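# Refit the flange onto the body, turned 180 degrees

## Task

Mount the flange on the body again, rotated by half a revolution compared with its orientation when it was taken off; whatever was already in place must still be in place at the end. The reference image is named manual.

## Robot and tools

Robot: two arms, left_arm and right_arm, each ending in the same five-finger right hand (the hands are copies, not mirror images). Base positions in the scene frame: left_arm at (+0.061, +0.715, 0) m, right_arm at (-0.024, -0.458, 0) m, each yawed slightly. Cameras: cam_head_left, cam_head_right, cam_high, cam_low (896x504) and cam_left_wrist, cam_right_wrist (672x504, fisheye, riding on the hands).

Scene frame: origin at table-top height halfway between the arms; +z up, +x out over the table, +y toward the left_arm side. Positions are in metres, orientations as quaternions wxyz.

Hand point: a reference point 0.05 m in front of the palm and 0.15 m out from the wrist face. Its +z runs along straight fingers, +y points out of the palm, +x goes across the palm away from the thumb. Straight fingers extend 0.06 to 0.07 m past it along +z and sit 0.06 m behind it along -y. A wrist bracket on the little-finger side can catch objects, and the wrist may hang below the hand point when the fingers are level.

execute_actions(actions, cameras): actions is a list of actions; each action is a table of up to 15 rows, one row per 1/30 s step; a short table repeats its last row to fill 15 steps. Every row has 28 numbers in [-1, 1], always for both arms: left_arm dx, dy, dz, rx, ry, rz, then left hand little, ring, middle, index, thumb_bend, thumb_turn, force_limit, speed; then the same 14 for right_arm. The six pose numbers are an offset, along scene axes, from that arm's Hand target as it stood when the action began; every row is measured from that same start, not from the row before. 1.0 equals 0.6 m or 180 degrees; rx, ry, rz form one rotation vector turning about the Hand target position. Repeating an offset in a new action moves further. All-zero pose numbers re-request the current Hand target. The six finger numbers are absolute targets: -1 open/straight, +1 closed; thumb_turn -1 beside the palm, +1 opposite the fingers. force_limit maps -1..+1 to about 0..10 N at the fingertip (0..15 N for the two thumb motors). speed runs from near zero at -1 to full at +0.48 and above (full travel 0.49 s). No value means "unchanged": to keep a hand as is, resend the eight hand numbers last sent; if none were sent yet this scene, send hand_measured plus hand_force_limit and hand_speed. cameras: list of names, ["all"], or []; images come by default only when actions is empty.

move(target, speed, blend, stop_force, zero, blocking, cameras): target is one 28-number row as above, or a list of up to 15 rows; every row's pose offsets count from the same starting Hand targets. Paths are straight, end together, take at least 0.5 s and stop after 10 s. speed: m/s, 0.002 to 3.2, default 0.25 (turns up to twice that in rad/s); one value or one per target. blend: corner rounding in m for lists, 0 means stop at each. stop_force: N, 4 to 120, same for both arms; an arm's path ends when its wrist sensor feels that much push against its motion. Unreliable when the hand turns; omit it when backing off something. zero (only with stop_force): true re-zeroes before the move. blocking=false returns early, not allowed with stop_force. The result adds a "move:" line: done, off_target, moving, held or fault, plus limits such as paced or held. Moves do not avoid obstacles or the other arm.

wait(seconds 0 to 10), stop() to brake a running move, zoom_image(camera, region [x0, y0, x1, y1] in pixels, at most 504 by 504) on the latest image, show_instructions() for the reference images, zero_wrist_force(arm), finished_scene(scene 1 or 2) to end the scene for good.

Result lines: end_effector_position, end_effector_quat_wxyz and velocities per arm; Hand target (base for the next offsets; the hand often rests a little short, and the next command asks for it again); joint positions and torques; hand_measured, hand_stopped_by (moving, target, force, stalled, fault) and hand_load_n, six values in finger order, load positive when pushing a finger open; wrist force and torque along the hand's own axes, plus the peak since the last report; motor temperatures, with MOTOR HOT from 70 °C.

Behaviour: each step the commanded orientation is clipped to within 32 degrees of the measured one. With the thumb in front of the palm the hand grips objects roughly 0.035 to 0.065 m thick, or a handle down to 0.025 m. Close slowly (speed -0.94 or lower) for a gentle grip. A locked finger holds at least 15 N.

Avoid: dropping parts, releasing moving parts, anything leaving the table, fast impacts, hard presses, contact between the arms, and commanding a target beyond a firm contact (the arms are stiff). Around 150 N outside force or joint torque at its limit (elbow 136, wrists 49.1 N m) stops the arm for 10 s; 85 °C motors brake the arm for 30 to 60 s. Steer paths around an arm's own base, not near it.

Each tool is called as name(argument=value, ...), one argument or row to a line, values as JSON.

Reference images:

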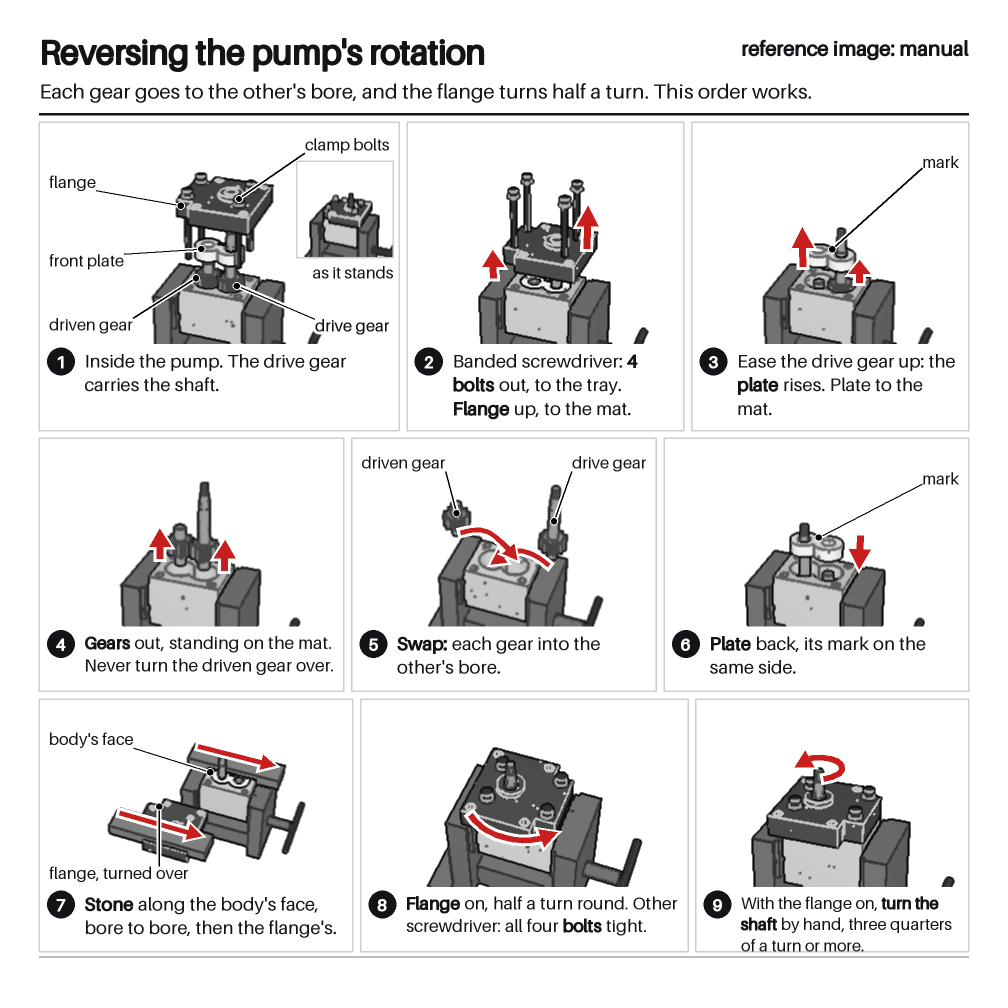

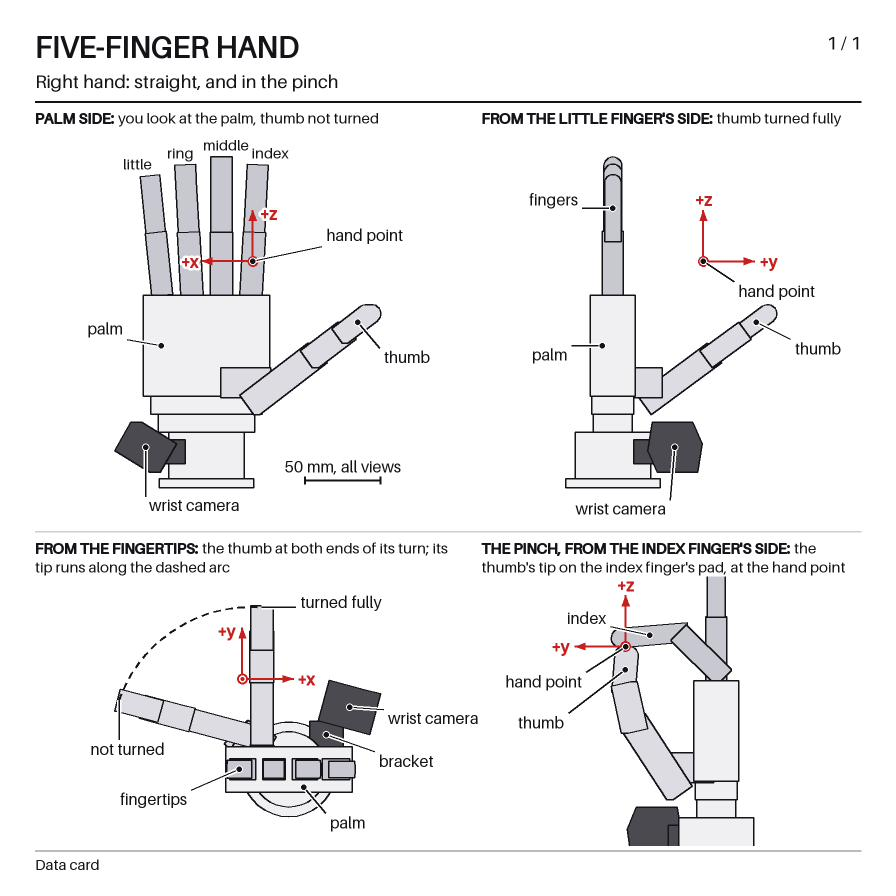

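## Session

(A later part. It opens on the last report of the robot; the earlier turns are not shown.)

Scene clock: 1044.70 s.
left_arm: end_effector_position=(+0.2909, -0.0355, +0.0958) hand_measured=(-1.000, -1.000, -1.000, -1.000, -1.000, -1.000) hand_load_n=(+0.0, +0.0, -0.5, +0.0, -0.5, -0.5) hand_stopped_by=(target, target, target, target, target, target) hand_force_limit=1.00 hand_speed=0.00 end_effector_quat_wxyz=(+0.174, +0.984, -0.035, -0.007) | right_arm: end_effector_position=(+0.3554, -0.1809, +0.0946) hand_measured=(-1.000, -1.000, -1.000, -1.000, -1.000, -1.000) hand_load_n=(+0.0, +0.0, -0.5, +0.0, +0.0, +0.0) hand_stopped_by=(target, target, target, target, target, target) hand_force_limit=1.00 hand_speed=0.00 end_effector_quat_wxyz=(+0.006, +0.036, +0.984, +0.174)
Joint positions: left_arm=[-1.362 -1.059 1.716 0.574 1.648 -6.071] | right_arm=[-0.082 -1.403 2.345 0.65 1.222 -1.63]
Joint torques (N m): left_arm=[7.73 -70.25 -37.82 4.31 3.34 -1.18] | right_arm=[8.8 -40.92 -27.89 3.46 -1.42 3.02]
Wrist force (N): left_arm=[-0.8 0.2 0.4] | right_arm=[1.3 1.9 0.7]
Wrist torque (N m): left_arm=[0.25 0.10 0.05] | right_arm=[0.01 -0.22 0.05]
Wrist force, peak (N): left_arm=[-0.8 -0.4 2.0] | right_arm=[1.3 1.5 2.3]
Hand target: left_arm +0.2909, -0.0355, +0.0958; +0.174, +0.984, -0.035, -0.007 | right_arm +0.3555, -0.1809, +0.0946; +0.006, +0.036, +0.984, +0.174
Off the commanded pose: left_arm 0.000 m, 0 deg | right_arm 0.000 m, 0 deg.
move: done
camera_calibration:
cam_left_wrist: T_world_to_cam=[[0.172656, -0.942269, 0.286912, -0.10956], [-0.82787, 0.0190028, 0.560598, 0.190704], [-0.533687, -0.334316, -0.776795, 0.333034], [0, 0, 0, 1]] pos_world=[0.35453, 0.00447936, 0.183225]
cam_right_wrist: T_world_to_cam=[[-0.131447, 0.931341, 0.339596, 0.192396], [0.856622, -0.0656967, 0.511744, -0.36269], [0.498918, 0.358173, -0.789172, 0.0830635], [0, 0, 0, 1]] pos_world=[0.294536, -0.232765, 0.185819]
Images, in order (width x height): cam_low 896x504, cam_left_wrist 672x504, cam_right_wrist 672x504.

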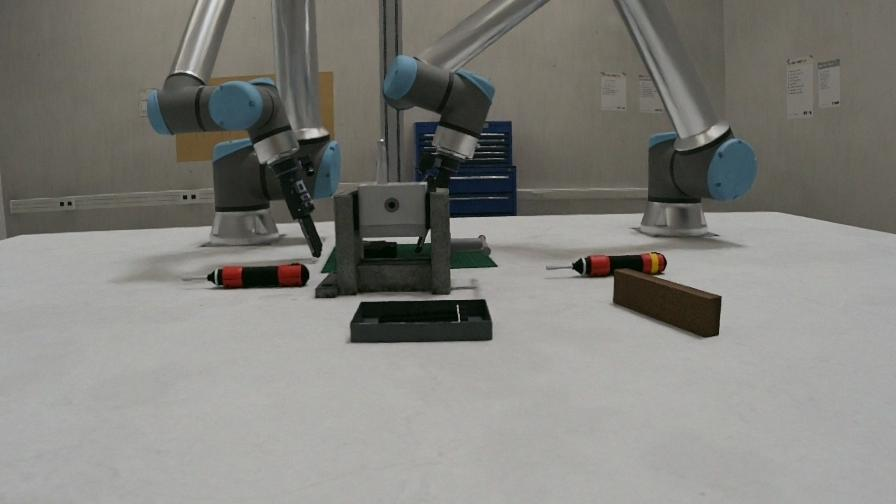

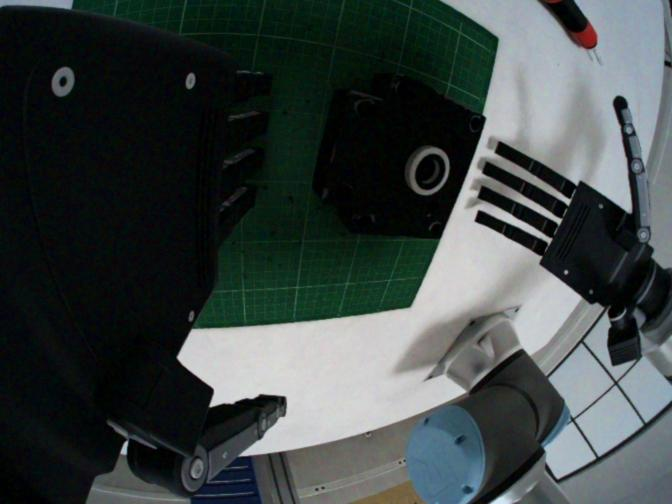

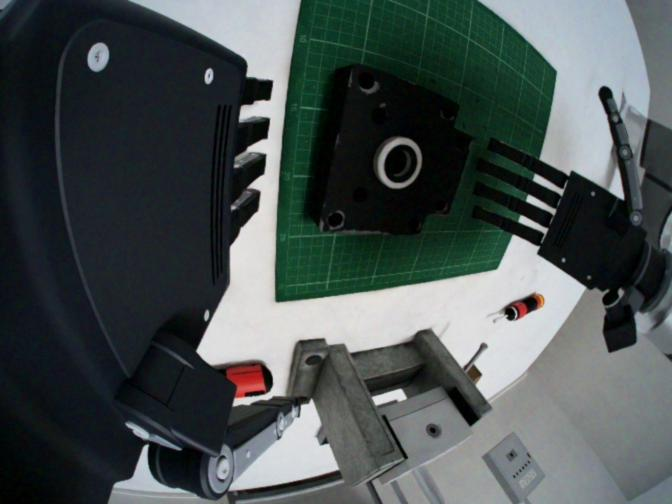

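zoom_image(
  camera="cam_right_wrist",
  region=[300, 50, 500, 250],
)

zoom_image(
  camera="cam_left_wrist",
  region=[300, 60, 500, 260],
)

Scaled by 2.520 from the camera's 672x504 image, which has a finer 960x720 frame.

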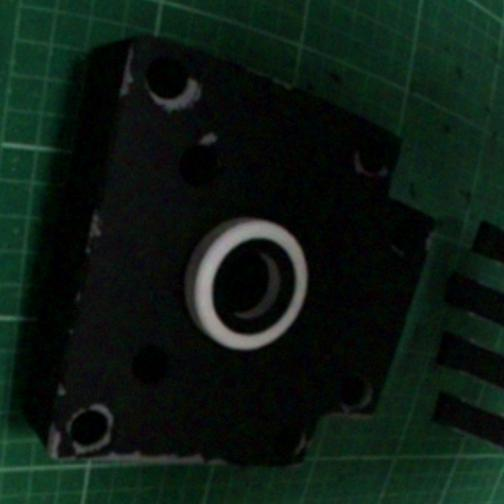

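Scaled by 2.520 from the camera's 672x504 image, which has a finer 960x720 frame.

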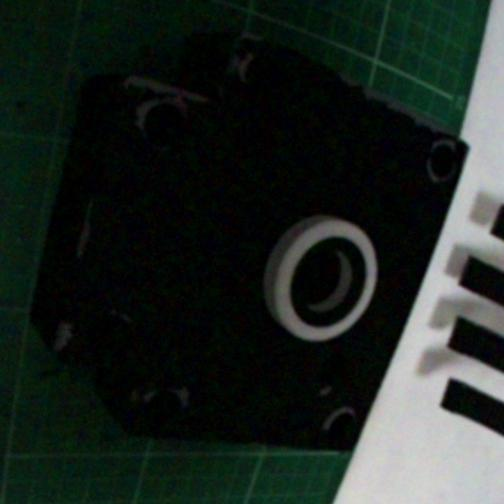

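move(
  target=[0.0008,-0.0602,0,0,0,0,-1,-1,-1,-1,-1,-1,1.0,0,0.0020,0.0545,0,0,0,0,-1,-1,-1,-1,-1,-1,1.0,0],
  speed=0.06,
)

execute_actions(
  actions=[
    [[0,0,0,0,0,0,-0.75,-0.75,-0.75,-0.75,-1,-1,-0.4,-0.85,0,0,0,0,0,0,-0.75,-0.75,-0.75,-0.75,-1,-1,-0.4,-0.85]],
    [[0,0,0,0,0,0,-0.75,-0.75,-0.75,-0.75,-1,-1,-0.4,-0.85,0,0,0,0,0,0,-0.75,-0.75,-0.75,-0.75,-1,-1,-0.4,-0.85]],
    [[0,0,0,0,0,0,-0.75,-0.75,-0.75,-0.75,-1,-1,-0.4,-0.85,0,0,0,0,0,0,-0.75,-0.75,-0.75,-0.75,-1,-1,-0.4,-0.85]],
  ],
  cameras=["cam_right_wrist","cam_left_wrist"],
)

Scene clock: 1067.03 s.
left_arm: end_effector_position=(+0.2914, -0.0717, +0.0957) hand_measured=(-1.000, -1.000, -1.000, -1.000, -1.000, -1.000) hand_load_n=(+0.0, +0.0, +0.0, +0.0, +0.0, +0.0) hand_stopped_by=(target, target, target, target, target, target) hand_force_limit=1.00 hand_speed=0.00 end_effector_quat_wxyz=(+0.173, +0.984, -0.035, -0.007) | right_arm: end_effector_position=(+0.3568, -0.1482, +0.0945) hand_measured=(-1.000, -1.000, -1.000, -1.000, -1.000, -1.000) hand_load_n=(+0.0, +0.0, +0.0, +0.0, +0.0, +0.0) hand_stopped_by=(target, target, target, target, target, target) hand_force_limit=1.00 hand_speed=0.00 end_effector_quat_wxyz=(+0.006, +0.036, +0.984, +0.174)
Joint positions: left_arm=[-1.37 -1.014 1.639 0.604 1.646 -6.078] | right_arm=[0.018 -1.389 2.314 0.631 1.222 -1.523]
Joint torques (N m): left_arm=[4.96 -85.26 -23.24 0.41 -2.53 0.92] | right_arm=[-11 -55.11 -15.18 6.66 2.14 -4.06]
Wrist force (N): left_arm=[-0.7 0.2 0.4] | right_arm=[1.3 1.9 0.8]
Wrist torque (N m): left_arm=[0.24 0.09 0.20] | right_arm=[0.02 -0.23 0.17]
Wrist force, peak (N): left_arm=[-0.5 0.9 1.0] | right_arm=[1.8 2.4 0.9]
Hand target: left_arm +0.2914, -0.0717, +0.0958; +0.174, +0.984, -0.035, -0.007 | right_arm +0.3567, -0.1482, +0.0946; +0.006, +0.036, +0.984, +0.174
Off the commanded pose: left_arm 0.000 m, 0 deg | right_arm 0.000 m, 0 deg.
move: done

Scene clock: 1068.73 s.
left_arm: end_effector_position=(+0.2914, -0.0717, +0.0958) hand_measured=(-0.864, -0.920, -0.948, -0.918, -1.000, -1.000) hand_load_n=(+6.0, +5.5, +4.5, +3.5, +0.0, +0.0) hand_stopped_by=(force, force, force, force, target, target) hand_force_limit=-0.40 hand_speed=-0.85 end_effector_quat_wxyz=(+0.174, +0.984, -0.035, -0.006) | right_arm: end_effector_position=(+0.3567, -0.1482, +0.0946) hand_measured=(-0.794, -0.864, -0.906, -0.864, -1.000, -1.000) hand_load_n=(+7.0, +8.0, +2.5, +6.5, +0.0, +0.0) hand_stopped_by=(force, force, force, force, target, target) hand_force_limit=-0.40 hand_speed=-0.85 end_effector_quat_wxyz=(+0.006, +0.036, +0.984, +0.174)
Joint positions: left_arm=[-1.37 -1.014 1.639 0.604 1.646 -6.078] | right_arm=[0.018 -1.389 2.314 0.631 1.222 -1.523]
Joint torques (N m): left_arm=[4.19 -89.18 -46.89 -2.4 4 1.28] | right_arm=[-5 -61.88 -24.82 6.61 -9.11 -2.31]
Wrist force (N): left_arm=[-0.8 -11.4 2.3] | right_arm=[1.2 -17.4 -0.1]
Wrist torque (N m): left_arm=[0.75 0.00 -0.24] | right_arm=[1.17 -0.03 -0.58]
Wrist force, peak (N): left_arm=[-0.9 -11.5 2.8] | right_arm=[1.2 -17.9 -0.3]
Hand target: left_arm +0.2914, -0.0717, +0.0958; +0.174, +0.984, -0.035, -0.007 | right_arm +0.3567, -0.1482, +0.0946; +0.006, +0.036, +0.984, +0.174
Off the commanded pose: left_arm 0.000 m, 0 deg | right_arm 0.000 m, 0 deg.
Step readings (end_effector_position of left_arm | right_arm):
0: (+0.2914, -0.0717, +0.0957) | (+0.3568, -0.1482, +0.0945)
1: (+0.2914, -0.0717, +0.0957) | (+0.3568, -0.1482, +0.0945)
2: (+0.2914, -0.0717, +0.0957) | (+0.3567, -0.1482, +0.0945)
4: (+0.2914, -0.0717, +0.0957) | (+0.3567, -0.1482, +0.0945)
8: (+0.2914, -0.0716, +0.0957) | (+0.3567, -0.1482, +0.0946)
15: (+0.2914, -0.0716, +0.0957) | (+0.3566, -0.1482, +0.0945)
16: (+0.2914, -0.0716, +0.0957) | (+0.3566, -0.1482, +0.0945)
17: (+0.2914, -0.0716, +0.0957) | (+0.3566, -0.1482, +0.0945)
19: (+0.2914, -0.0716, +0.0957) | (+0.3566, -0.1482, +0.0946)
23: (+0.2914, -0.0716, +0.0957) | (+0.3566, -0.1482, +0.0946)
30: (+0.2914, -0.0716, +0.0957) | (+0.3566, -0.1482, +0.0946)
31: (+0.2914, -0.0716, +0.0957) | (+0.3566, -0.1482, +0.0946)
32: (+0.2914, -0.0716, +0.0957) | (+0.3566, -0.1482, +0.0946)
34: (+0.2914, -0.0716, +0.0957) | (+0.3566, -0.1482, +0.0946)
38: (+0.2914, -0.0716, +0.0958) | (+0.3567, -0.1482, +0.0946)
45: (+0.2914, -0.0717, +0.0958) | (+0.3567, -0.1482, +0.0946)
camera_calibration:
cam_left_wrist: T_world_to_cam=[[0.172656, -0.942269, 0.286912, -0.143663], [-0.82787, 0.0190028, 0.560598, 0.191804], [-0.533687, -0.334316, -0.776795, 0.321232], [0, 0, 0, 1]] pos_world=[0.35503, -0.0316206, 0.183225]
cam_right_wrist: T_world_to_cam=[[-0.131545, 0.931303, 0.339662, 0.162108], [0.856551, -0.0656986, 0.511863, -0.36157], [0.499015, 0.35827, -0.789067, 0.0707235], [0, 0, 0, 1]] pos_world=[0.295736, -0.200065, 0.185818]
Images, in order (width x height): cam_left_wrist 672x504, cam_right_wrist 672x504.

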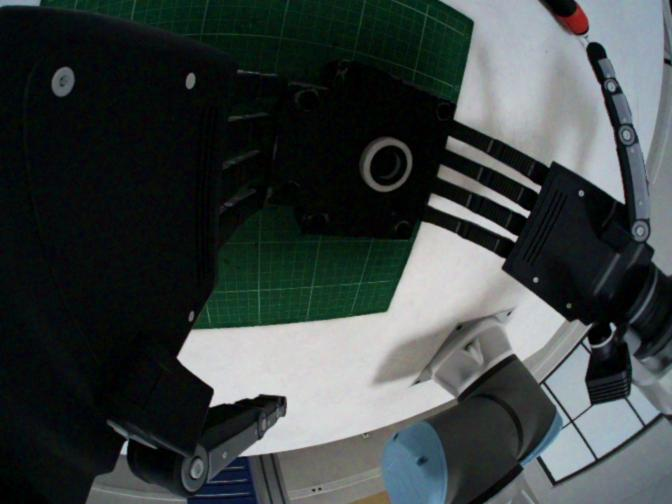

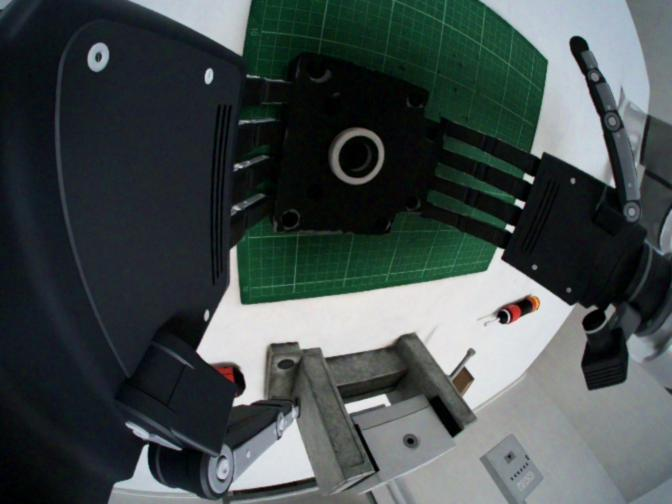

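execute_actions(
  actions=[
    [[0,0,0,0,0,0,-0.6,-0.6,-0.6,-0.6,-1,-1,0.4,-0.9,0,0,0,0,0,0,-0.6,-0.6,-0.6,-0.6,-1,-1,0.4,-0.9]],
    [[0,0,0,0,0,0,-0.6,-0.6,-0.6,-0.6,-1,-1,0.4,-0.9,0,0,0,0,0,0,-0.6,-0.6,-0.6,-0.6,-1,-1,0.4,-0.9]],
  ],
)

execute_actions(
  actions=[
    [[0,0,0,0,0,0,-0.5,-0.5,-0.5,-0.5,-1,-1,1.0,-0.9,0,0,0,0,0,0,-0.5,-0.5,-0.5,-0.5,-1,-1,1.0,-0.9]],
    [[0,0,0,0,0,0,-0.5,-0.5,-0.5,-0.5,-1,-1,1.0,-0.9,0,0,0,0,0,0,-0.5,-0.5,-0.5,-0.5,-1,-1,1.0,-0.9]],
  ],
)

Scene clock: 1074.80 s.
left_arm: end_effector_position=(+0.2914, -0.0717, +0.0958) hand_measured=(-0.856, -0.912, -0.940, -0.912, -1.000, -1.000) hand_load_n=(+9.5, +9.5, +8.0, +7.0, +0.0, +0.5) hand_stopped_by=(force, force, force, force, target, target) hand_force_limit=0.40 hand_speed=-0.90 end_effector_quat_wxyz=(+0.174, +0.984, -0.035, -0.007) | right_arm: end_effector_position=(+0.3567, -0.1482, +0.0946) hand_measured=(-0.794, -0.864, -0.890, -0.858, -1.000, -1.000) hand_load_n=(+6.5, +6.5, +10.5, +9.0, +0.0, +0.0) hand_stopped_by=(force, force, force, force, target, target) hand_force_limit=0.40 hand_speed=-0.90 end_effector_quat_wxyz=(+0.006, +0.036, +0.984, +0.174)
Joint positions: left_arm=[-1.37 -1.014 1.639 0.604 1.646 -6.078] | right_arm=[0.018 -1.389 2.314 0.631 1.222 -1.523]
Joint torques (N m): left_arm=[-7.38 -86.91 -46.66 -2.61 2.29 1.5] | right_arm=[3.87 -61.86 -29.75 7.2 -8.86 2.45]
Wrist force (N): left_arm=[-3.7 -20.0 -0.2] | right_arm=[0.2 -24.7 2.6]
Wrist torque (N m): left_arm=[1.39 -0.01 -0.65] | right_arm=[1.42 -0.22 -0.67]
Wrist force, peak (N): left_arm=[-3.1 -21.2 1.3] | right_arm=[0.2 -25.4 1.7]
Hand target: left_arm +0.2914, -0.0717, +0.0958; +0.174, +0.984, -0.035, -0.007 | right_arm +0.3567, -0.1482, +0.0946; +0.006, +0.036, +0.984, +0.174
Off the commanded pose: left_arm 0.000 m, 0 deg | right_arm 0.000 m, 0 deg.
Step readings (end_effector_position of left_arm | right_arm):
0: (+0.2914, -0.0717, +0.0958) | (+0.3567, -0.1482, +0.0946)
1: (+0.2914, -0.0717, +0.0958) | (+0.3567, -0.1482, +0.0946)
2: (+0.2914, -0.0717, +0.0958) | (+0.3567, -0.1482, +0.0946)
4: (+0.2914, -0.0717, +0.0958) | (+0.3567, -0.1482, +0.0946)
8: (+0.2914, -0.0717, +0.0958) | (+0.3567, -0.1482, +0.0946)
15: (+0.2914, -0.0717, +0.0958) | (+0.3567, -0.1482, +0.0946)
16: (+0.2914, -0.0717, +0.0958) | (+0.3567, -0.1482, +0.0946)
17: (+0.2914, -0.0717, +0.0958) | (+0.3567, -0.1482, +0.0946)
19: (+0.2914, -0.0717, +0.0958) | (+0.3567, -0.1482, +0.0946)
23: (+0.2914, -0.0717, +0.0958) | (+0.3567, -0.1482, +0.0946)
30: (+0.2914, -0.0717, +0.0958) | (+0.3567, -0.1482, +0.0946)

Scene clock: 1076.00 s.
left_arm: end_effector_position=(+0.2914, -0.0717, +0.0958) hand_measured=(-0.850, -0.906, -0.934, -0.906, -1.000, -1.000) hand_load_n=(+12.5, +12.5, +11.0, +11.0, +0.0, +0.0) hand_stopped_by=(force, force, force, force, target, target) hand_force_limit=1.00 hand_speed=-0.90 end_effector_quat_wxyz=(+0.174, +0.984, -0.035, -0.007) | right_arm: end_effector_position=(+0.3567, -0.1482, +0.0946) hand_measured=(-0.778, -0.858, -0.890, -0.852, -1.000, -1.000) hand_load_n=(+10.5, +9.0, +9.0, +11.0, -0.5, +0.0) hand_stopped_by=(force, force, force, force, target, target) hand_force_limit=1.00 hand_speed=-0.90 end_effector_quat_wxyz=(+0.006, +0.036, +0.984, +0.174)
Joint positions: left_arm=[-1.37 -1.014 1.639 0.604 1.646 -6.078] | right_arm=[0.018 -1.389 2.314 0.631 1.222 -1.523]
Joint torques (N m): left_arm=[-16.46 -87.01 -48.08 -9.91 0.85 1.46] | right_arm=[11.95 -61.82 -29.67 6.77 -9.2 3.35]
Wrist force (N): left_arm=[-2.5 -29.0 -2.5] | right_arm=[0.2 -30.8 -1.8]
Wrist torque (N m): left_arm=[2.00 0.11 -0.89] | right_arm=[2.00 0.02 -0.99]
Wrist force, peak (N): left_arm=[-2.7 -30.0 -0.7] | right_arm=[0.1 -31.6 -1.6]
Hand target: left_arm +0.2914, -0.0717, +0.0958; +0.174, +0.984, -0.035, -0.007 | right_arm +0.3567, -0.1482, +0.0946; +0.006, +0.036, +0.984, +0.174
Off the commanded pose: left_arm 0.000 m, 0 deg | right_arm 0.000 m, 0 deg.
Step readings (end_effector_position of left_arm | right_arm):
0: (+0.2914, -0.0717, +0.0958) | (+0.3567, -0.1482, +0.0946)
1: (+0.2914, -0.0717, +0.0958) | (+0.3567, -0.1482, +0.0946)
2: (+0.2914, -0.0717, +0.0958) | (+0.3567, -0.1482, +0.0946)
4: (+0.2914, -0.0716, +0.0958) | (+0.3567, -0.1482, +0.0946)
8: (+0.2914, -0.0716, +0.0958) | (+0.3567, -0.1482, +0.0946)
15: (+0.2914, -0.0716, +0.0958) | (+0.3567, -0.1482, +0.0946)
16: (+0.2914, -0.0716, +0.0958) | (+0.3567, -0.1482, +0.0946)
17: (+0.2914, -0.0716, +0.0958) | (+0.3567, -0.1482, +0.0946)
19: (+0.2914, -0.0716, +0.0958) | (+0.3567, -0.1482, +0.0946)
23: (+0.2914, -0.0716, +0.0958) | (+0.3567, -0.1482, +0.0946)
30: (+0.2914, -0.0716, +0.0958) | (+0.3567, -0.1482, +0.0946)

move(
  target=[-0.00005,-0.0008,0,0,0,0,-0.5,-0.5,-0.5,-0.5,-1,-1,1.0,-0.9,0.00005,0.0008,0,0,0,0,-0.5,-0.5,-0.5,-0.5,-1,-1,1.0,-0.9],
  speed=0.004,
)

Scene clock: 1081.13 s.
left_arm: end_effector_position=(+0.2914, -0.0721, +0.0958) hand_measured=(-0.850, -0.906, -0.934, -0.906, -1.000, -1.000) hand_load_n=(+15.0, +15.5, +13.5, +13.0, +0.0, +0.0) hand_stopped_by=(force, force, force, force, target, target) hand_force_limit=1.00 hand_speed=-0.90 end_effector_quat_wxyz=(+0.174, +0.984, -0.035, -0.007) | right_arm: end_effector_position=(+0.3567, -0.1477, +0.0946) hand_measured=(-0.780, -0.858, -0.890, -0.852, -1.000, -1.000) hand_load_n=(+12.5, +11.5, +11.0, +13.5, +0.0, +0.0) hand_stopped_by=(force, force, force, force, target, target) hand_force_limit=1.00 hand_speed=-0.90 end_effector_quat_wxyz=(+0.006, +0.036, +0.984, +0.173)
Joint positions: left_arm=[-1.37 -1.013 1.638 0.605 1.646 -6.078] | right_arm=[0.019 -1.389 2.314 0.631 1.222 -1.522]
Joint torques (N m): left_arm=[-23.85 -69.65 -62.06 -9.68 -2.02 -1.82] | right_arm=[27.7 -24.22 -28.49 -0.22 -12.19 4.18]
Wrist force (N): left_arm=[-4.7 -37.2 -14.2] | right_arm=[0.7 -42.5 -19.1]
Wrist torque (N m): left_arm=[2.99 0.38 -1.28] | right_arm=[3.44 0.69 -1.48]
Wrist force, peak (N): left_arm=[-4.7 -37.6 -14.4] | right_arm=[0.7 -42.5 -19.1]
Hand target: left_arm +0.2914, -0.0721, +0.0958; +0.174, +0.984, -0.035, -0.007 | right_arm +0.3567, -0.1477, +0.0946; +0.006, +0.036, +0.984, +0.174
Off the commanded pose: left_arm 0.000 m, 0 deg | right_arm 0.000 m, 0 deg.
move: done

move(
  target=[0,0,0.01,0,0,0,-0.5,-0.5,-0.5,-0.5,-1,-1,1.0,-0.9,0,0,0.01,0,0,0,-0.5,-0.5,-0.5,-0.5,-1,-1,1.0,-0.9],
  speed=0.02,
)

Scene clock: 1086.87 s.
left_arm: end_effector_position=(+0.2914, -0.0721, +0.1019) hand_measured=(-0.850, -0.906, -0.936, -0.906, -1.000, -1.000) hand_load_n=(+15.0, +16.0, +13.5, +12.5, +0.0, +0.0) hand_stopped_by=(force, force, force, force, target, target) hand_force_limit=1.00 hand_speed=-0.90 end_effector_quat_wxyz=(+0.174, +0.984, -0.035, -0.006) | right_arm: end_effector_position=(+0.3567, -0.1477, +0.1007) hand_measured=(-0.778, -0.858, -0.892, -0.852, -1.000, -1.000) hand_load_n=(+0.0, +14.5, +13.0, +16.0, +0.0, +0.0) hand_stopped_by=(force, force, force, force, target, target) hand_force_limit=1.00 hand_speed=-0.90 end_effector_quat_wxyz=(+0.006, +0.036, +0.984, +0.174)
Joint positions: left_arm=[-1.37 -1.019 1.635 0.614 1.646 -6.078] | right_arm=[0.019 -1.4 2.31 0.645 1.222 -1.522]
Joint torques (N m): left_arm=[-18.98 -85.11 -58.33 -9.9 -1.44 -2.25] | right_arm=[16.47 -38.18 -25.68 4.1 -10.33 -1.9]
Wrist force (N): left_arm=[-4.6 -35.1 0.8] | right_arm=[-2.9 -33.2 2.3]
Wrist torque (N m): left_arm=[2.07 0.02 -1.21] | right_arm=[2.03 -0.48 -0.91]
Wrist force, peak (N): left_arm=[-4.7 -37.7 -15.5] | right_arm=[0.9 -43.3 -22.4]
Hand target: left_arm +0.2914, -0.0721, +0.1018; +0.174, +0.984, -0.035, -0.007 | right_arm +0.3567, -0.1477, +0.1006; +0.006, +0.036, +0.984, +0.174
Off the commanded pose: left_arm 0.000 m, 0 deg | right_arm 0.000 m, 0 deg.
move: done

execute_actions(
  actions=[],
  cameras=["cam_right_wrist","cam_left_wrist"],
)

zoom_image(
  camera="cam_right_wrist",
  region=[220, 50, 470, 250],
)

zoom_image(
  camera="cam_left_wrist",
  region=[220, 50, 470, 250],
)

Scene clock: 1090.30 s.
left_arm: end_effector_position=(+0.2914, -0.0721, +0.1018) hand_measured=(-0.850, -0.906, -0.936, -0.906, -1.000, -1.000) hand_load_n=(+15.0, +16.0, +13.5, +12.5, +0.0, +0.0) hand_stopped_by=(force, force, force, force, target, target) hand_force_limit=1.00 hand_speed=-0.90 end_effector_quat_wxyz=(+0.174, +0.984, -0.035, -0.006) | right_arm: end_effector_position=(+0.3567, -0.1477, +0.1006) hand_measured=(-0.778, -0.858, -0.892, -0.852, -1.000, -1.000) hand_load_n=(+0.5, +14.5, +12.5, +16.0, +0.0, +0.0) hand_stopped_by=(force, force, force, force, target, target) hand_force_limit=1.00 hand_speed=-0.90 end_effector_quat_wxyz=(+0.006, +0.036, +0.984, +0.174)
Joint positions: left_arm=[-1.37 -1.019 1.635 0.614 1.646 -6.078] | right_arm=[0.019 -1.4 2.31 0.645 1.222 -1.522]
Joint velocities: within noise
Joint torques (N m): left_arm=[-5.36 -78.1 -49.21 -11.66 3.07 -1.52] | right_arm=[5.43 -32.21 -16.82 3.4 -9.25 -2.29]
Motor temperatures (°C): left_arm=[33 28 28 37 39 41] | right_arm=[32 36 32 38 44 41]
Wrist force (N): left_arm=[-4.6 -35.0 -0.2] | right_arm=[-2.8 -33.4 2.4]
Wrist torque (N m): left_arm=[2.18 0.04 -1.21] | right_arm=[2.04 -0.49 -0.91]
Wrist force, peak (N): left_arm=[-4.4 -35.6 0.4] | right_arm=[-3.2 -33.7 1.9]
Hand target: left_arm +0.2914, -0.0721, +0.1018; +0.174, +0.984, -0.035, -0.007 | right_arm +0.3567, -0.1477, +0.1006; +0.006, +0.036, +0.984, +0.174
Off the commanded pose: left_arm 0.000 m, 0 deg | right_arm 0.000 m, 0 deg.
camera_calibration:
cam_left_wrist: T_world_to_cam=[[0.172656, -0.942269, 0.286912, -0.145838], [-0.82787, 0.0190028, 0.560598, 0.188367], [-0.533687, -0.334316, -0.776795, 0.325672], [0, 0, 0, 1]] pos_world=[0.35493, -0.0321206, 0.189225]
cam_right_wrist: T_world_to_cam=[[-0.131562, 0.931291, 0.339688, 0.159696], [0.856525, -0.0657167, 0.511904, -0.364619], [0.499055, 0.358298, -0.789029, 0.075301], [0, 0, 0, 1]] pos_world=[0.295736, -0.199665, 0.191818]
Images, in order (width x height): cam_left_wrist 672x504, cam_right_wrist 672x504.

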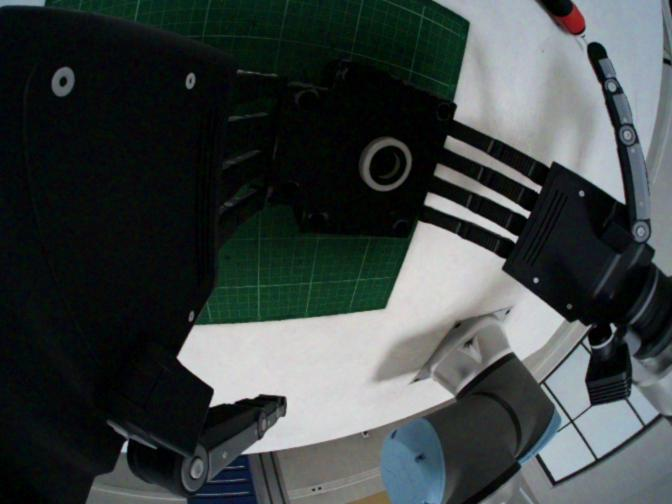

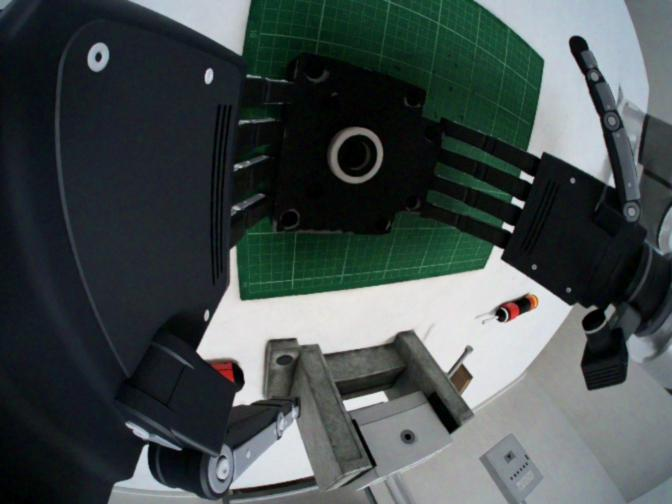

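Scaled by 2.016 from the camera's 672x504 image, which has a finer 960x720 frame.

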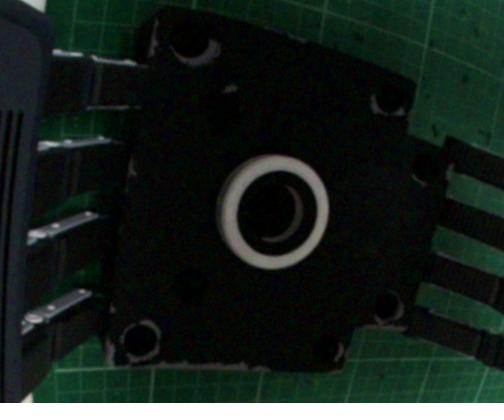

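Scaled by 2.016 from the camera's 672x504 image, which has a finer 960x720 frame.

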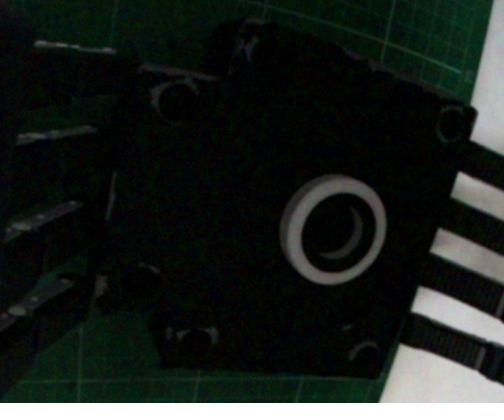

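execute_actions(
  actions=[
    [[0,0,0,0,0,0,-0.5,-0.5,-0.5,-0.5,-1,-1,1.0,-0.9,0,0,0,0,0,0,-0.45,-0.5,-0.5,-0.5,-1,-1,1.0,-0.9]],
    [[0,0,0,0,0,0,-0.5,-0.5,-0.5,-0.5,-1,-1,1.0,-0.9,0,0,0,0,0,0,-0.45,-0.5,-0.5,-0.5,-1,-1,1.0,-0.9]],
  ],
  cameras=["cam_right_wrist"],
)

Scene clock: 1100.53 s.
left_arm: end_effector_position=(+0.2914, -0.0721, +0.1018) hand_measured=(-0.850, -0.906, -0.936, -0.906, -1.000, -1.000) hand_load_n=(+15.0, +16.0, +14.0, +13.0, +0.0, +0.0) hand_stopped_by=(force, force, force, force, target, target) hand_force_limit=1.00 hand_speed=-0.90 end_effector_quat_wxyz=(+0.174, +0.984, -0.035, -0.007) | right_arm: end_effector_position=(+0.3567, -0.1477, +0.1006) hand_measured=(-0.450, -0.858, -0.892, -0.852, -1.000, -1.000) hand_load_n=(+0.0, +15.0, +13.0, +16.0, +0.0, +0.5) hand_stopped_by=(target, force, force, force, target, target) hand_force_limit=1.00 hand_speed=-0.90 end_effector_quat_wxyz=(+0.006, +0.036, +0.984, +0.174)
Joint positions: left_arm=[-1.37 -1.019 1.635 0.613 1.646 -6.078] | right_arm=[0.019 -1.4 2.31 0.645 1.222 -1.522]
Joint torques (N m): left_arm=[-2.78 -78.67 -49.33 -12 4.11 -1.28] | right_arm=[6.65 -30.31 -15.93 4.32 -9.59 -2.32]
Wrist force (N): left_arm=[-4.6 -35.0 0.2] | right_arm=[-2.7 -33.4 2.5]
Wrist torque (N m): left_arm=[2.14 0.03 -1.21] | right_arm=[2.02 -0.52 -0.90]
Wrist force, peak (N): left_arm=[-4.4 -35.5 0.3] | right_arm=[-2.8 -33.8 2.5]
Hand target: left_arm +0.2914, -0.0721, +0.1018; +0.174, +0.984, -0.035, -0.007 | right_arm +0.3567, -0.1477, +0.1006; +0.006, +0.036, +0.984, +0.174
Off the commanded pose: left_arm 0.000 m, 0 deg | right_arm 0.000 m, 0 deg.
Step readings (end_effector_position of left_arm | right_arm):
0: (+0.2914, -0.0721, +0.1018) | (+0.3567, -0.1477, +0.1006)
1: (+0.2914, -0.0721, +0.1018) | (+0.3567, -0.1477, +0.1006)
2: (+0.2914, -0.0721, +0.1018) | (+0.3567, -0.1477, +0.1006)
4: (+0.2914, -0.0721, +0.1018) | (+0.3567, -0.1477, +0.1006)
8: (+0.2914, -0.0721, +0.1018) | (+0.3567, -0.1477, +0.1006)
15: (+0.2914, -0.0721, +0.1018) | (+0.3567, -0.1477, +0.1006)
16: (+0.2914, -0.0721, +0.1018) | (+0.3567, -0.1477, +0.1006)
17: (+0.2914, -0.0721, +0.1018) | (+0.3567, -0.1477, +0.1006)
19: (+0.2914, -0.0721, +0.1018) | (+0.3567, -0.1477, +0.1006)
23: (+0.2914, -0.0721, +0.1018) | (+0.3567, -0.1477, +0.1006)
30: (+0.2914, -0.0721, +0.1018) | (+0.3567, -0.1477, +0.1006)
camera_calibration:
cam_right_wrist: T_world_to_cam=[[-0.131562, 0.931291, 0.339688, 0.159696], [0.856525, -0.0657167, 0.511904, -0.364619], [0.499055, 0.358298, -0.789029, 0.075301], [0, 0, 0, 1]] pos_world=[0.295736, -0.199665, 0.191818]
Images, in order (width x height): cam_right_wrist 672x504.

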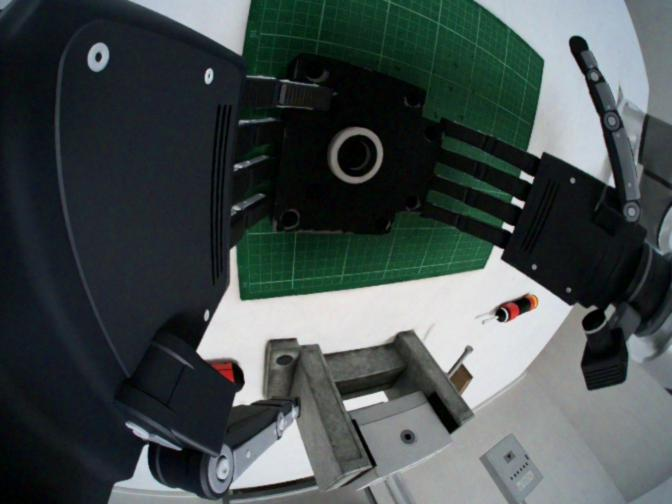

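move(
  target=[0,0,-0.01,0,0,0,-0.5,-0.5,-0.5,-0.5,-1,-1,1.0,-0.9,0,0,-0.01,0,0,0,-0.45,-0.5,-0.5,-0.5,-1,-1,1.0,-0.9],
  speed=0.02,
)

execute_actions(
  actions=[
    [[0,0,0,0,0,0,-1,-1,-1,-1,-1,-1,1.0,-0.3,0,0,0,0,0,0,-1,-1,-1,-1,-1,-1,1.0,-0.3]],
  ],
)

move(
  target=[0,0,-0.0055,0,0,0,-1,-1,-1,-1,-1,-1,1.0,-0.3,0,0,-0.0093,0,0,0,-1,-1,-1,-1,-1,-1,1.0,-0.3],
  speed=0.03,
  cameras=["cam_right_wrist","cam_left_wrist"],
)

Scene clock: 1111.63 s.
left_arm: end_effector_position=(+0.2914, -0.0721, +0.0958) hand_measured=(-0.850, -0.906, -0.936, -0.906, -1.000, -1.000) hand_load_n=(+17.0, +16.0, +12.5, +11.0, +0.0, +0.0) hand_stopped_by=(force, force, force, force, target, target) hand_force_limit=1.00 hand_speed=-0.90 end_effector_quat_wxyz=(+0.174, +0.984, -0.035, -0.006) | right_arm: end_effector_position=(+0.3567, -0.1477, +0.0945) hand_measured=(-0.450, -0.858, -0.892, -0.852, -1.000, -1.000) hand_load_n=(+0.0, +11.0, +9.5, +11.0, +0.0, +0.0) hand_stopped_by=(target, force, force, force, target, target) hand_force_limit=1.00 hand_speed=-0.90 end_effector_quat_wxyz=(+0.006, +0.036, +0.984, +0.174)
Joint positions: left_arm=[-1.37 -1.014 1.638 0.605 1.646 -6.078] | right_arm=[0.019 -1.389 2.314 0.63 1.222 -1.522]
Joint torques (N m): left_arm=[-8.57 -64.3 -47.1 -17.23 3.42 -0.29] | right_arm=[5.91 -47.42 -13.92 2.71 -9.31 -2.11]
Wrist force (N): left_arm=[-1.6 -41.3 -39.0] | right_arm=[-1.8 -31.3 -31.9]
Wrist torque (N m): left_arm=[4.44 1.51 -1.40] | right_arm=[3.50 0.39 -0.84]
Wrist force, peak (N): left_arm=[-1.8 -41.8 -39.1] | right_arm=[-3.5 -31.2 -31.9]
Hand target: left_arm +0.2914, -0.0721, +0.0958; +0.174, +0.984, -0.035, -0.007 | right_arm +0.3567, -0.1477, +0.0946; +0.006, +0.036, +0.984, +0.174
Off the commanded pose: left_arm 0.000 m, 0 deg | right_arm 0.000 m, 0 deg.
move: done

Scene clock: 1112.33 s.
left_arm: end_effector_position=(+0.2914, -0.0722, +0.0958) hand_measured=(-1.000, -1.000, -1.000, -1.000, -1.000, -1.000) hand_load_n=(+0.0, +0.0, +0.0, +0.0, +0.0, +0.0) hand_stopped_by=(target, target, target, target, target, target) hand_force_limit=1.00 hand_speed=-0.30 end_effector_quat_wxyz=(+0.174, +0.984, -0.035, -0.007) | right_arm: end_effector_position=(+0.3567, -0.1477, +0.0946) hand_measured=(-0.730, -1.000, -1.000, -1.000, -1.000, -1.000) hand_load_n=(-14.5, +0.0, +0.0, +0.0, +0.0, +0.0) hand_stopped_by=(stalled, target, target, target, target, target) hand_force_limit=1.00 hand_speed=-0.30 end_effector_quat_wxyz=(+0.006, +0.036, +0.984, +0.174)
Joint positions: left_arm=[-1.37 -1.013 1.638 0.605 1.646 -6.078] | right_arm=[0.019 -1.389 2.314 0.631 1.222 -1.522]
Joint torques (N m): left_arm=[-10.11 -71.72 -22.46 5.68 1.5 -0.33] | right_arm=[6.71 -54.36 -25.8 4.37 4.83 -1.99]
Wrist force (N): left_arm=[0.0 -0.1 0.1] | right_arm=[0.9 9.7 -11.7]
Wrist torque (N m): left_arm=[0.21 -0.01 0.23] | right_arm=[0.09 0.61 0.53]
Wrist force, peak (N): left_arm=[-1.5 -41.7 -38.5] | right_arm=[-2.0 -31.5 -31.6]
Hand target: left_arm +0.2914, -0.0721, +0.0958; +0.174, +0.984, -0.035, -0.007 | right_arm +0.3567, -0.1477, +0.0946; +0.006, +0.036, +0.984, +0.174
Off the commanded pose: left_arm 0.000 m, 0 deg | right_arm 0.000 m, 0 deg.
Step readings (end_effector_position of left_arm | right_arm):
0: (+0.2914, -0.0721, +0.0958) | (+0.3567, -0.1477, +0.0945)
1: (+0.2914, -0.0721, +0.0958) | (+0.3567, -0.1477, +0.0945)
2: (+0.2914, -0.0721, +0.0958) | (+0.3567, -0.1477, +0.0945)
4: (+0.2915, -0.0725, +0.0959) | (+0.3567, -0.1476, +0.0946)
8: (+0.2914, -0.0724, +0.0958) | (+0.3566, -0.1476, +0.0946)
15: (+0.2914, -0.0722, +0.0958) | (+0.3566, -0.1477, +0.0946)

Scene clock: 1113.10 s.
left_arm: end_effector_position=(+0.2914, -0.0721, +0.0924) hand_measured=(-1.000, -1.000, -1.000, -1.000, -1.000, -1.000) hand_load_n=(+0.0, +0.0, +0.0, +0.0, +0.0, +0.0) hand_stopped_by=(target, target, target, target, target, target) hand_force_limit=1.00 hand_speed=-0.30 end_effector_quat_wxyz=(+0.174, +0.984, -0.035, -0.007) | right_arm: end_effector_position=(+0.3567, -0.1477, +0.0889) hand_measured=(-0.636, -1.000, -1.000, -1.000, -1.000, -1.000) hand_load_n=(-24.5, +0.5, +0.0, +0.0, -0.5, +0.0) hand_stopped_by=(stalled, target, target, target, target, target) hand_force_limit=1.00 hand_speed=-0.30 end_effector_quat_wxyz=(+0.006, +0.036, +0.984, +0.174)
Joint positions: left_arm=[-1.37 -1.01 1.64 0.6 1.646 -6.078] | right_arm=[0.019 -1.379 2.317 0.617 1.222 -1.522]
Joint torques (N m): left_arm=[-11.26 -76.53 -25.45 2.79 -0.74 -0.25] | right_arm=[4.37 -38.39 -17.24 -2.26 1.65 -2.14]
Wrist force (N): left_arm=[0.1 -0.6 0.1] | right_arm=[5.6 4.7 -44.1]
Wrist torque (N m): left_arm=[0.14 -0.01 0.22] | right_arm=[1.45 2.99 0.37]
Wrist force, peak (N): left_arm=[-0.2 -0.6 0.7] | right_arm=[0.2 5.7 -49.2]
Hand target: left_arm +0.2914, -0.0721, +0.0925; +0.174, +0.984, -0.035, -0.007 | right_arm +0.3567, -0.1477, +0.0890; +0.006, +0.036, +0.984, +0.174
Off the commanded pose: left_arm 0.000 m, 0 deg | right_arm 0.000 m, 0 deg.
move: done
camera_calibration:
cam_left_wrist: T_world_to_cam=[[0.172645, -0.942275, 0.286899, -0.143135], [-0.827826, 0.0190315, 0.560663, 0.19361], [-0.533759, -0.334298, -0.776754, 0.318389], [0, 0, 0, 1]] pos_world=[0.35493, -0.0321206, 0.179825]
cam_right_wrist: T_world_to_cam=[[-0.131498, 0.931337, 0.339588, 0.163677], [0.856548, -0.0657016, 0.511868, -0.358627], [0.499033, 0.358183, -0.789095, 0.0660652], [0, 0, 0, 1]] pos_world=[0.295736, -0.199665, 0.180118]
Images, in order (width x height): cam_left_wrist 672x504, cam_right_wrist 672x504.

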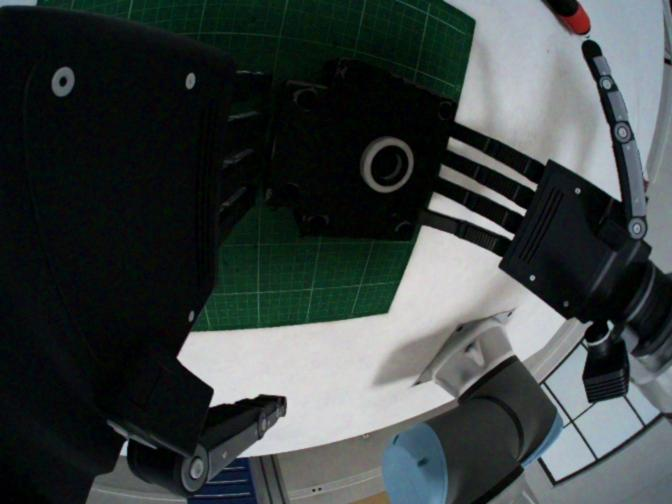

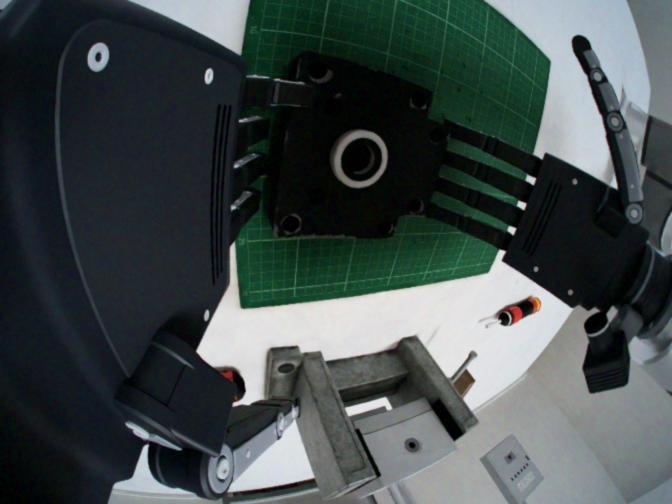

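move(
  target=[0,0.015,0,0,0,0,-1,-1,-1,-1,-1,-1,1.0,-0.3,0,0,0.03,0,0,0,-0.5,-1,-1,-1,-1,-1,1.0,-0.3],
  speed=0.05,
)

move(
  target=[0,0.01,0,0,0,0,-1,-1,-1,-1,-1,-1,1.0,-0.3,0,-0.03,0.0,0,0,0,-1,-1,-1,-1,-1,-1,1.0,-0.3],
  speed=0.05,
  cameras=["cam_right_wrist","cam_left_wrist"],
)

Scene clock: 1118.07 s.
left_arm: end_effector_position=(+0.2914, -0.0631, +0.0925) hand_measured=(-1.000, -1.000, -1.000, -1.000, -1.000, -1.000) hand_load_n=(+0.0, +0.0, +0.0, +0.0, +0.0, +0.0) hand_stopped_by=(target, target, target, target, target, target) hand_force_limit=1.00 hand_speed=-0.30 end_effector_quat_wxyz=(+0.174, +0.984, -0.035, -0.006) | right_arm: end_effector_position=(+0.3568, -0.1477, +0.1071) hand_measured=(-0.500, -1.000, -1.000, -1.000, -1.000, -1.000) hand_load_n=(+0.0, +0.0, +0.0, +0.0, +0.0, +0.0) hand_stopped_by=(target, target, target, target, target, target) hand_force_limit=1.00 hand_speed=-0.30 end_effector_quat_wxyz=(+0.006, +0.036, +0.984, +0.174)
Joint positions: left_arm=[-1.368 -1.022 1.659 0.592 1.646 -6.076] | right_arm=[0.019 -1.411 2.306 0.66 1.222 -1.522]
Joint torques (N m): left_arm=[4.57 -65.82 -36.56 3.94 3.24 0.96] | right_arm=[1.63 -25.85 -17.26 1.39 -0.67 1.84]
Wrist force (N): left_arm=[-0.1 0.0 0.7] | right_arm=[2.3 0.2 0.6]
Wrist torque (N m): left_arm=[0.20 -0.02 0.05] | right_arm=[-0.23 -0.38 0.06]
Wrist force, peak (N): left_arm=[-0.1 -0.8 0.5] | right_arm=[5.9 4.8 -44.4]
Hand target: left_arm +0.2914, -0.0631, +0.0925; +0.174, +0.984, -0.035, -0.007 | right_arm +0.3567, -0.1477, +0.1070; +0.006, +0.036, +0.984, +0.174
Off the commanded pose: left_arm 0.000 m, 0 deg | right_arm 0.000 m, 0 deg.
move: done

Scene clock: 1118.83 s.
left_arm: end_effector_position=(+0.2914, -0.0571, +0.0925) hand_measured=(-1.000, -1.000, -1.000, -1.000, -1.000, -1.000) hand_load_n=(+0.0, +0.0, +0.0, +0.0, +0.0, +0.0) hand_stopped_by=(target, target, target, target, target, target) hand_force_limit=1.00 hand_speed=-0.30 end_effector_quat_wxyz=(+0.174, +0.984, -0.035, -0.007) | right_arm: end_effector_position=(+0.3566, -0.1657, +0.1070) hand_measured=(-1.000, -1.000, -1.000, -1.000, -1.000, -1.000) hand_load_n=(+0.0, +0.0, +0.0, +0.0, +0.0, +0.0) hand_stopped_by=(target, target, target, target, target, target) hand_force_limit=1.00 hand_speed=-0.30 end_effector_quat_wxyz=(+0.006, +0.036, +0.984, +0.174) end_effector_velocity=(+0.001, +0.001, +0.000) end_effector_angular_velocity=(+0.000, -0.002, -0.001)
Joint positions: left_arm=[-1.366 -1.029 1.672 0.587 1.647 -6.075] | right_arm=[-0.035 -1.418 2.323 0.671 1.222 -1.58]
Joint velocities: left_arm=[within noise] | right_arm=[0.003 0 -0.002 -0.001 0 0.005]
Joint torques (N m): left_arm=[4.42 -67.73 -36.59 2.53 3.16 0.97] | right_arm=[13.75 -35.84 -30.3 1.74 -2.93 3.68]
Wrist force (N): left_arm=[0.1 -0.3 0.4] | right_arm=[2.5 0.4 0.6]
Wrist torque (N m): left_arm=[0.17 -0.03 0.05] | right_arm=[-0.22 -0.40 0.08]
Wrist force, peak (N): left_arm=[0.1 -0.8 0.5] | right_arm=[2.6 0.5 0.9]
Hand target: left_arm +0.2914, -0.0571, +0.0925; +0.174, +0.984, -0.035, -0.007 | right_arm +0.3567, -0.1657, +0.1070; +0.006, +0.036, +0.984, +0.174
Off the commanded pose: left_arm 0.000 m, 0 deg | right_arm 0.000 m, 0 deg.
move: done
camera_calibration:
cam_left_wrist: T_world_to_cam=[[0.172656, -0.942269, 0.286912, -0.128942], [-0.82787, 0.0190028, 0.560598, 0.193294], [-0.533687, -0.334316, -0.776795, 0.323496], [0, 0, 0, 1]] pos_world=[0.35493, -0.0170206, 0.179925]
cam_right_wrist: T_world_to_cam=[[-0.131644, 0.931264, 0.339731, 0.174282], [0.856634, -0.0655914, 0.511739, -0.368965], [0.498847, 0.358393, -0.789117, 0.0869491], [0, 0, 0, 1]] pos_world=[0.295637, -0.217665, 0.198218]
Images, in order (width x height): cam_left_wrist 672x504, cam_right_wrist 672x504.

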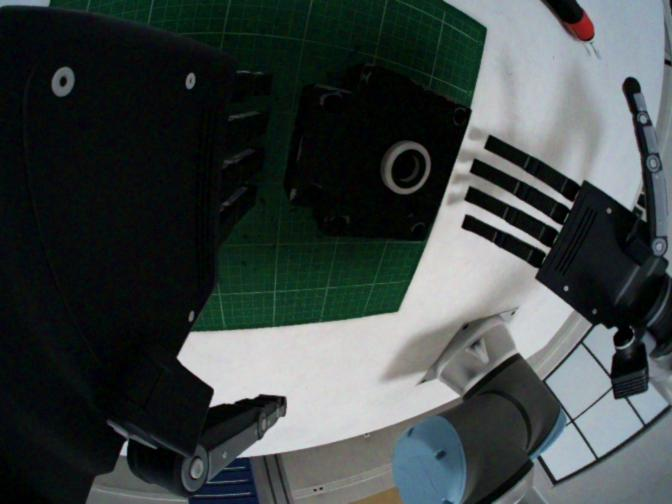

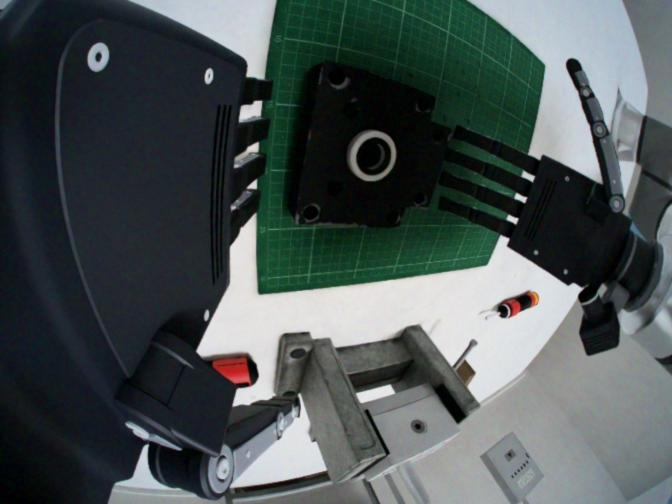

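zoom_image(
  camera="cam_right_wrist",
  region=[280, 40, 480, 240],
)

zoom_image(
  camera="cam_left_wrist",
  region=[280, 60, 480, 260],
)

Scaled by 2.520 from the camera's 672x504 image, which has a finer 960x720 frame.

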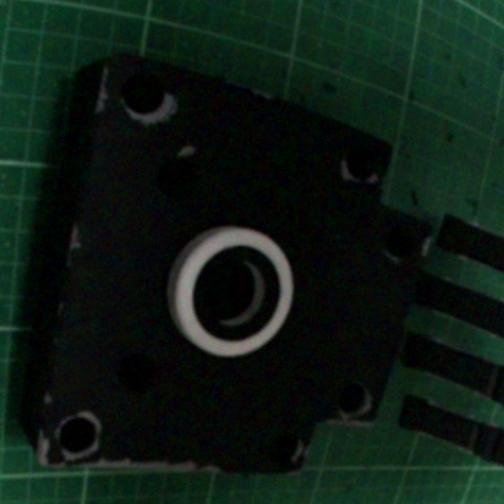

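Scaled by 2.520 from the camera's 672x504 image, which has a finer 960x720 frame.

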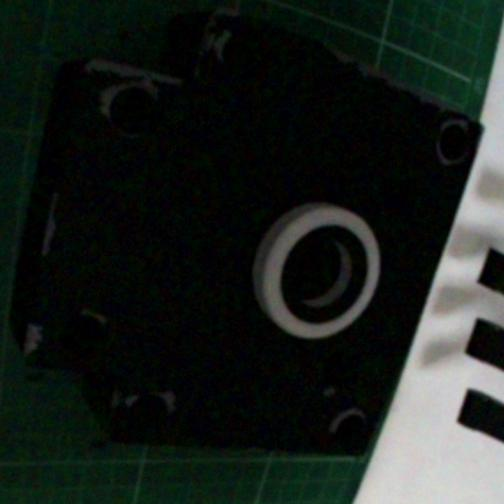

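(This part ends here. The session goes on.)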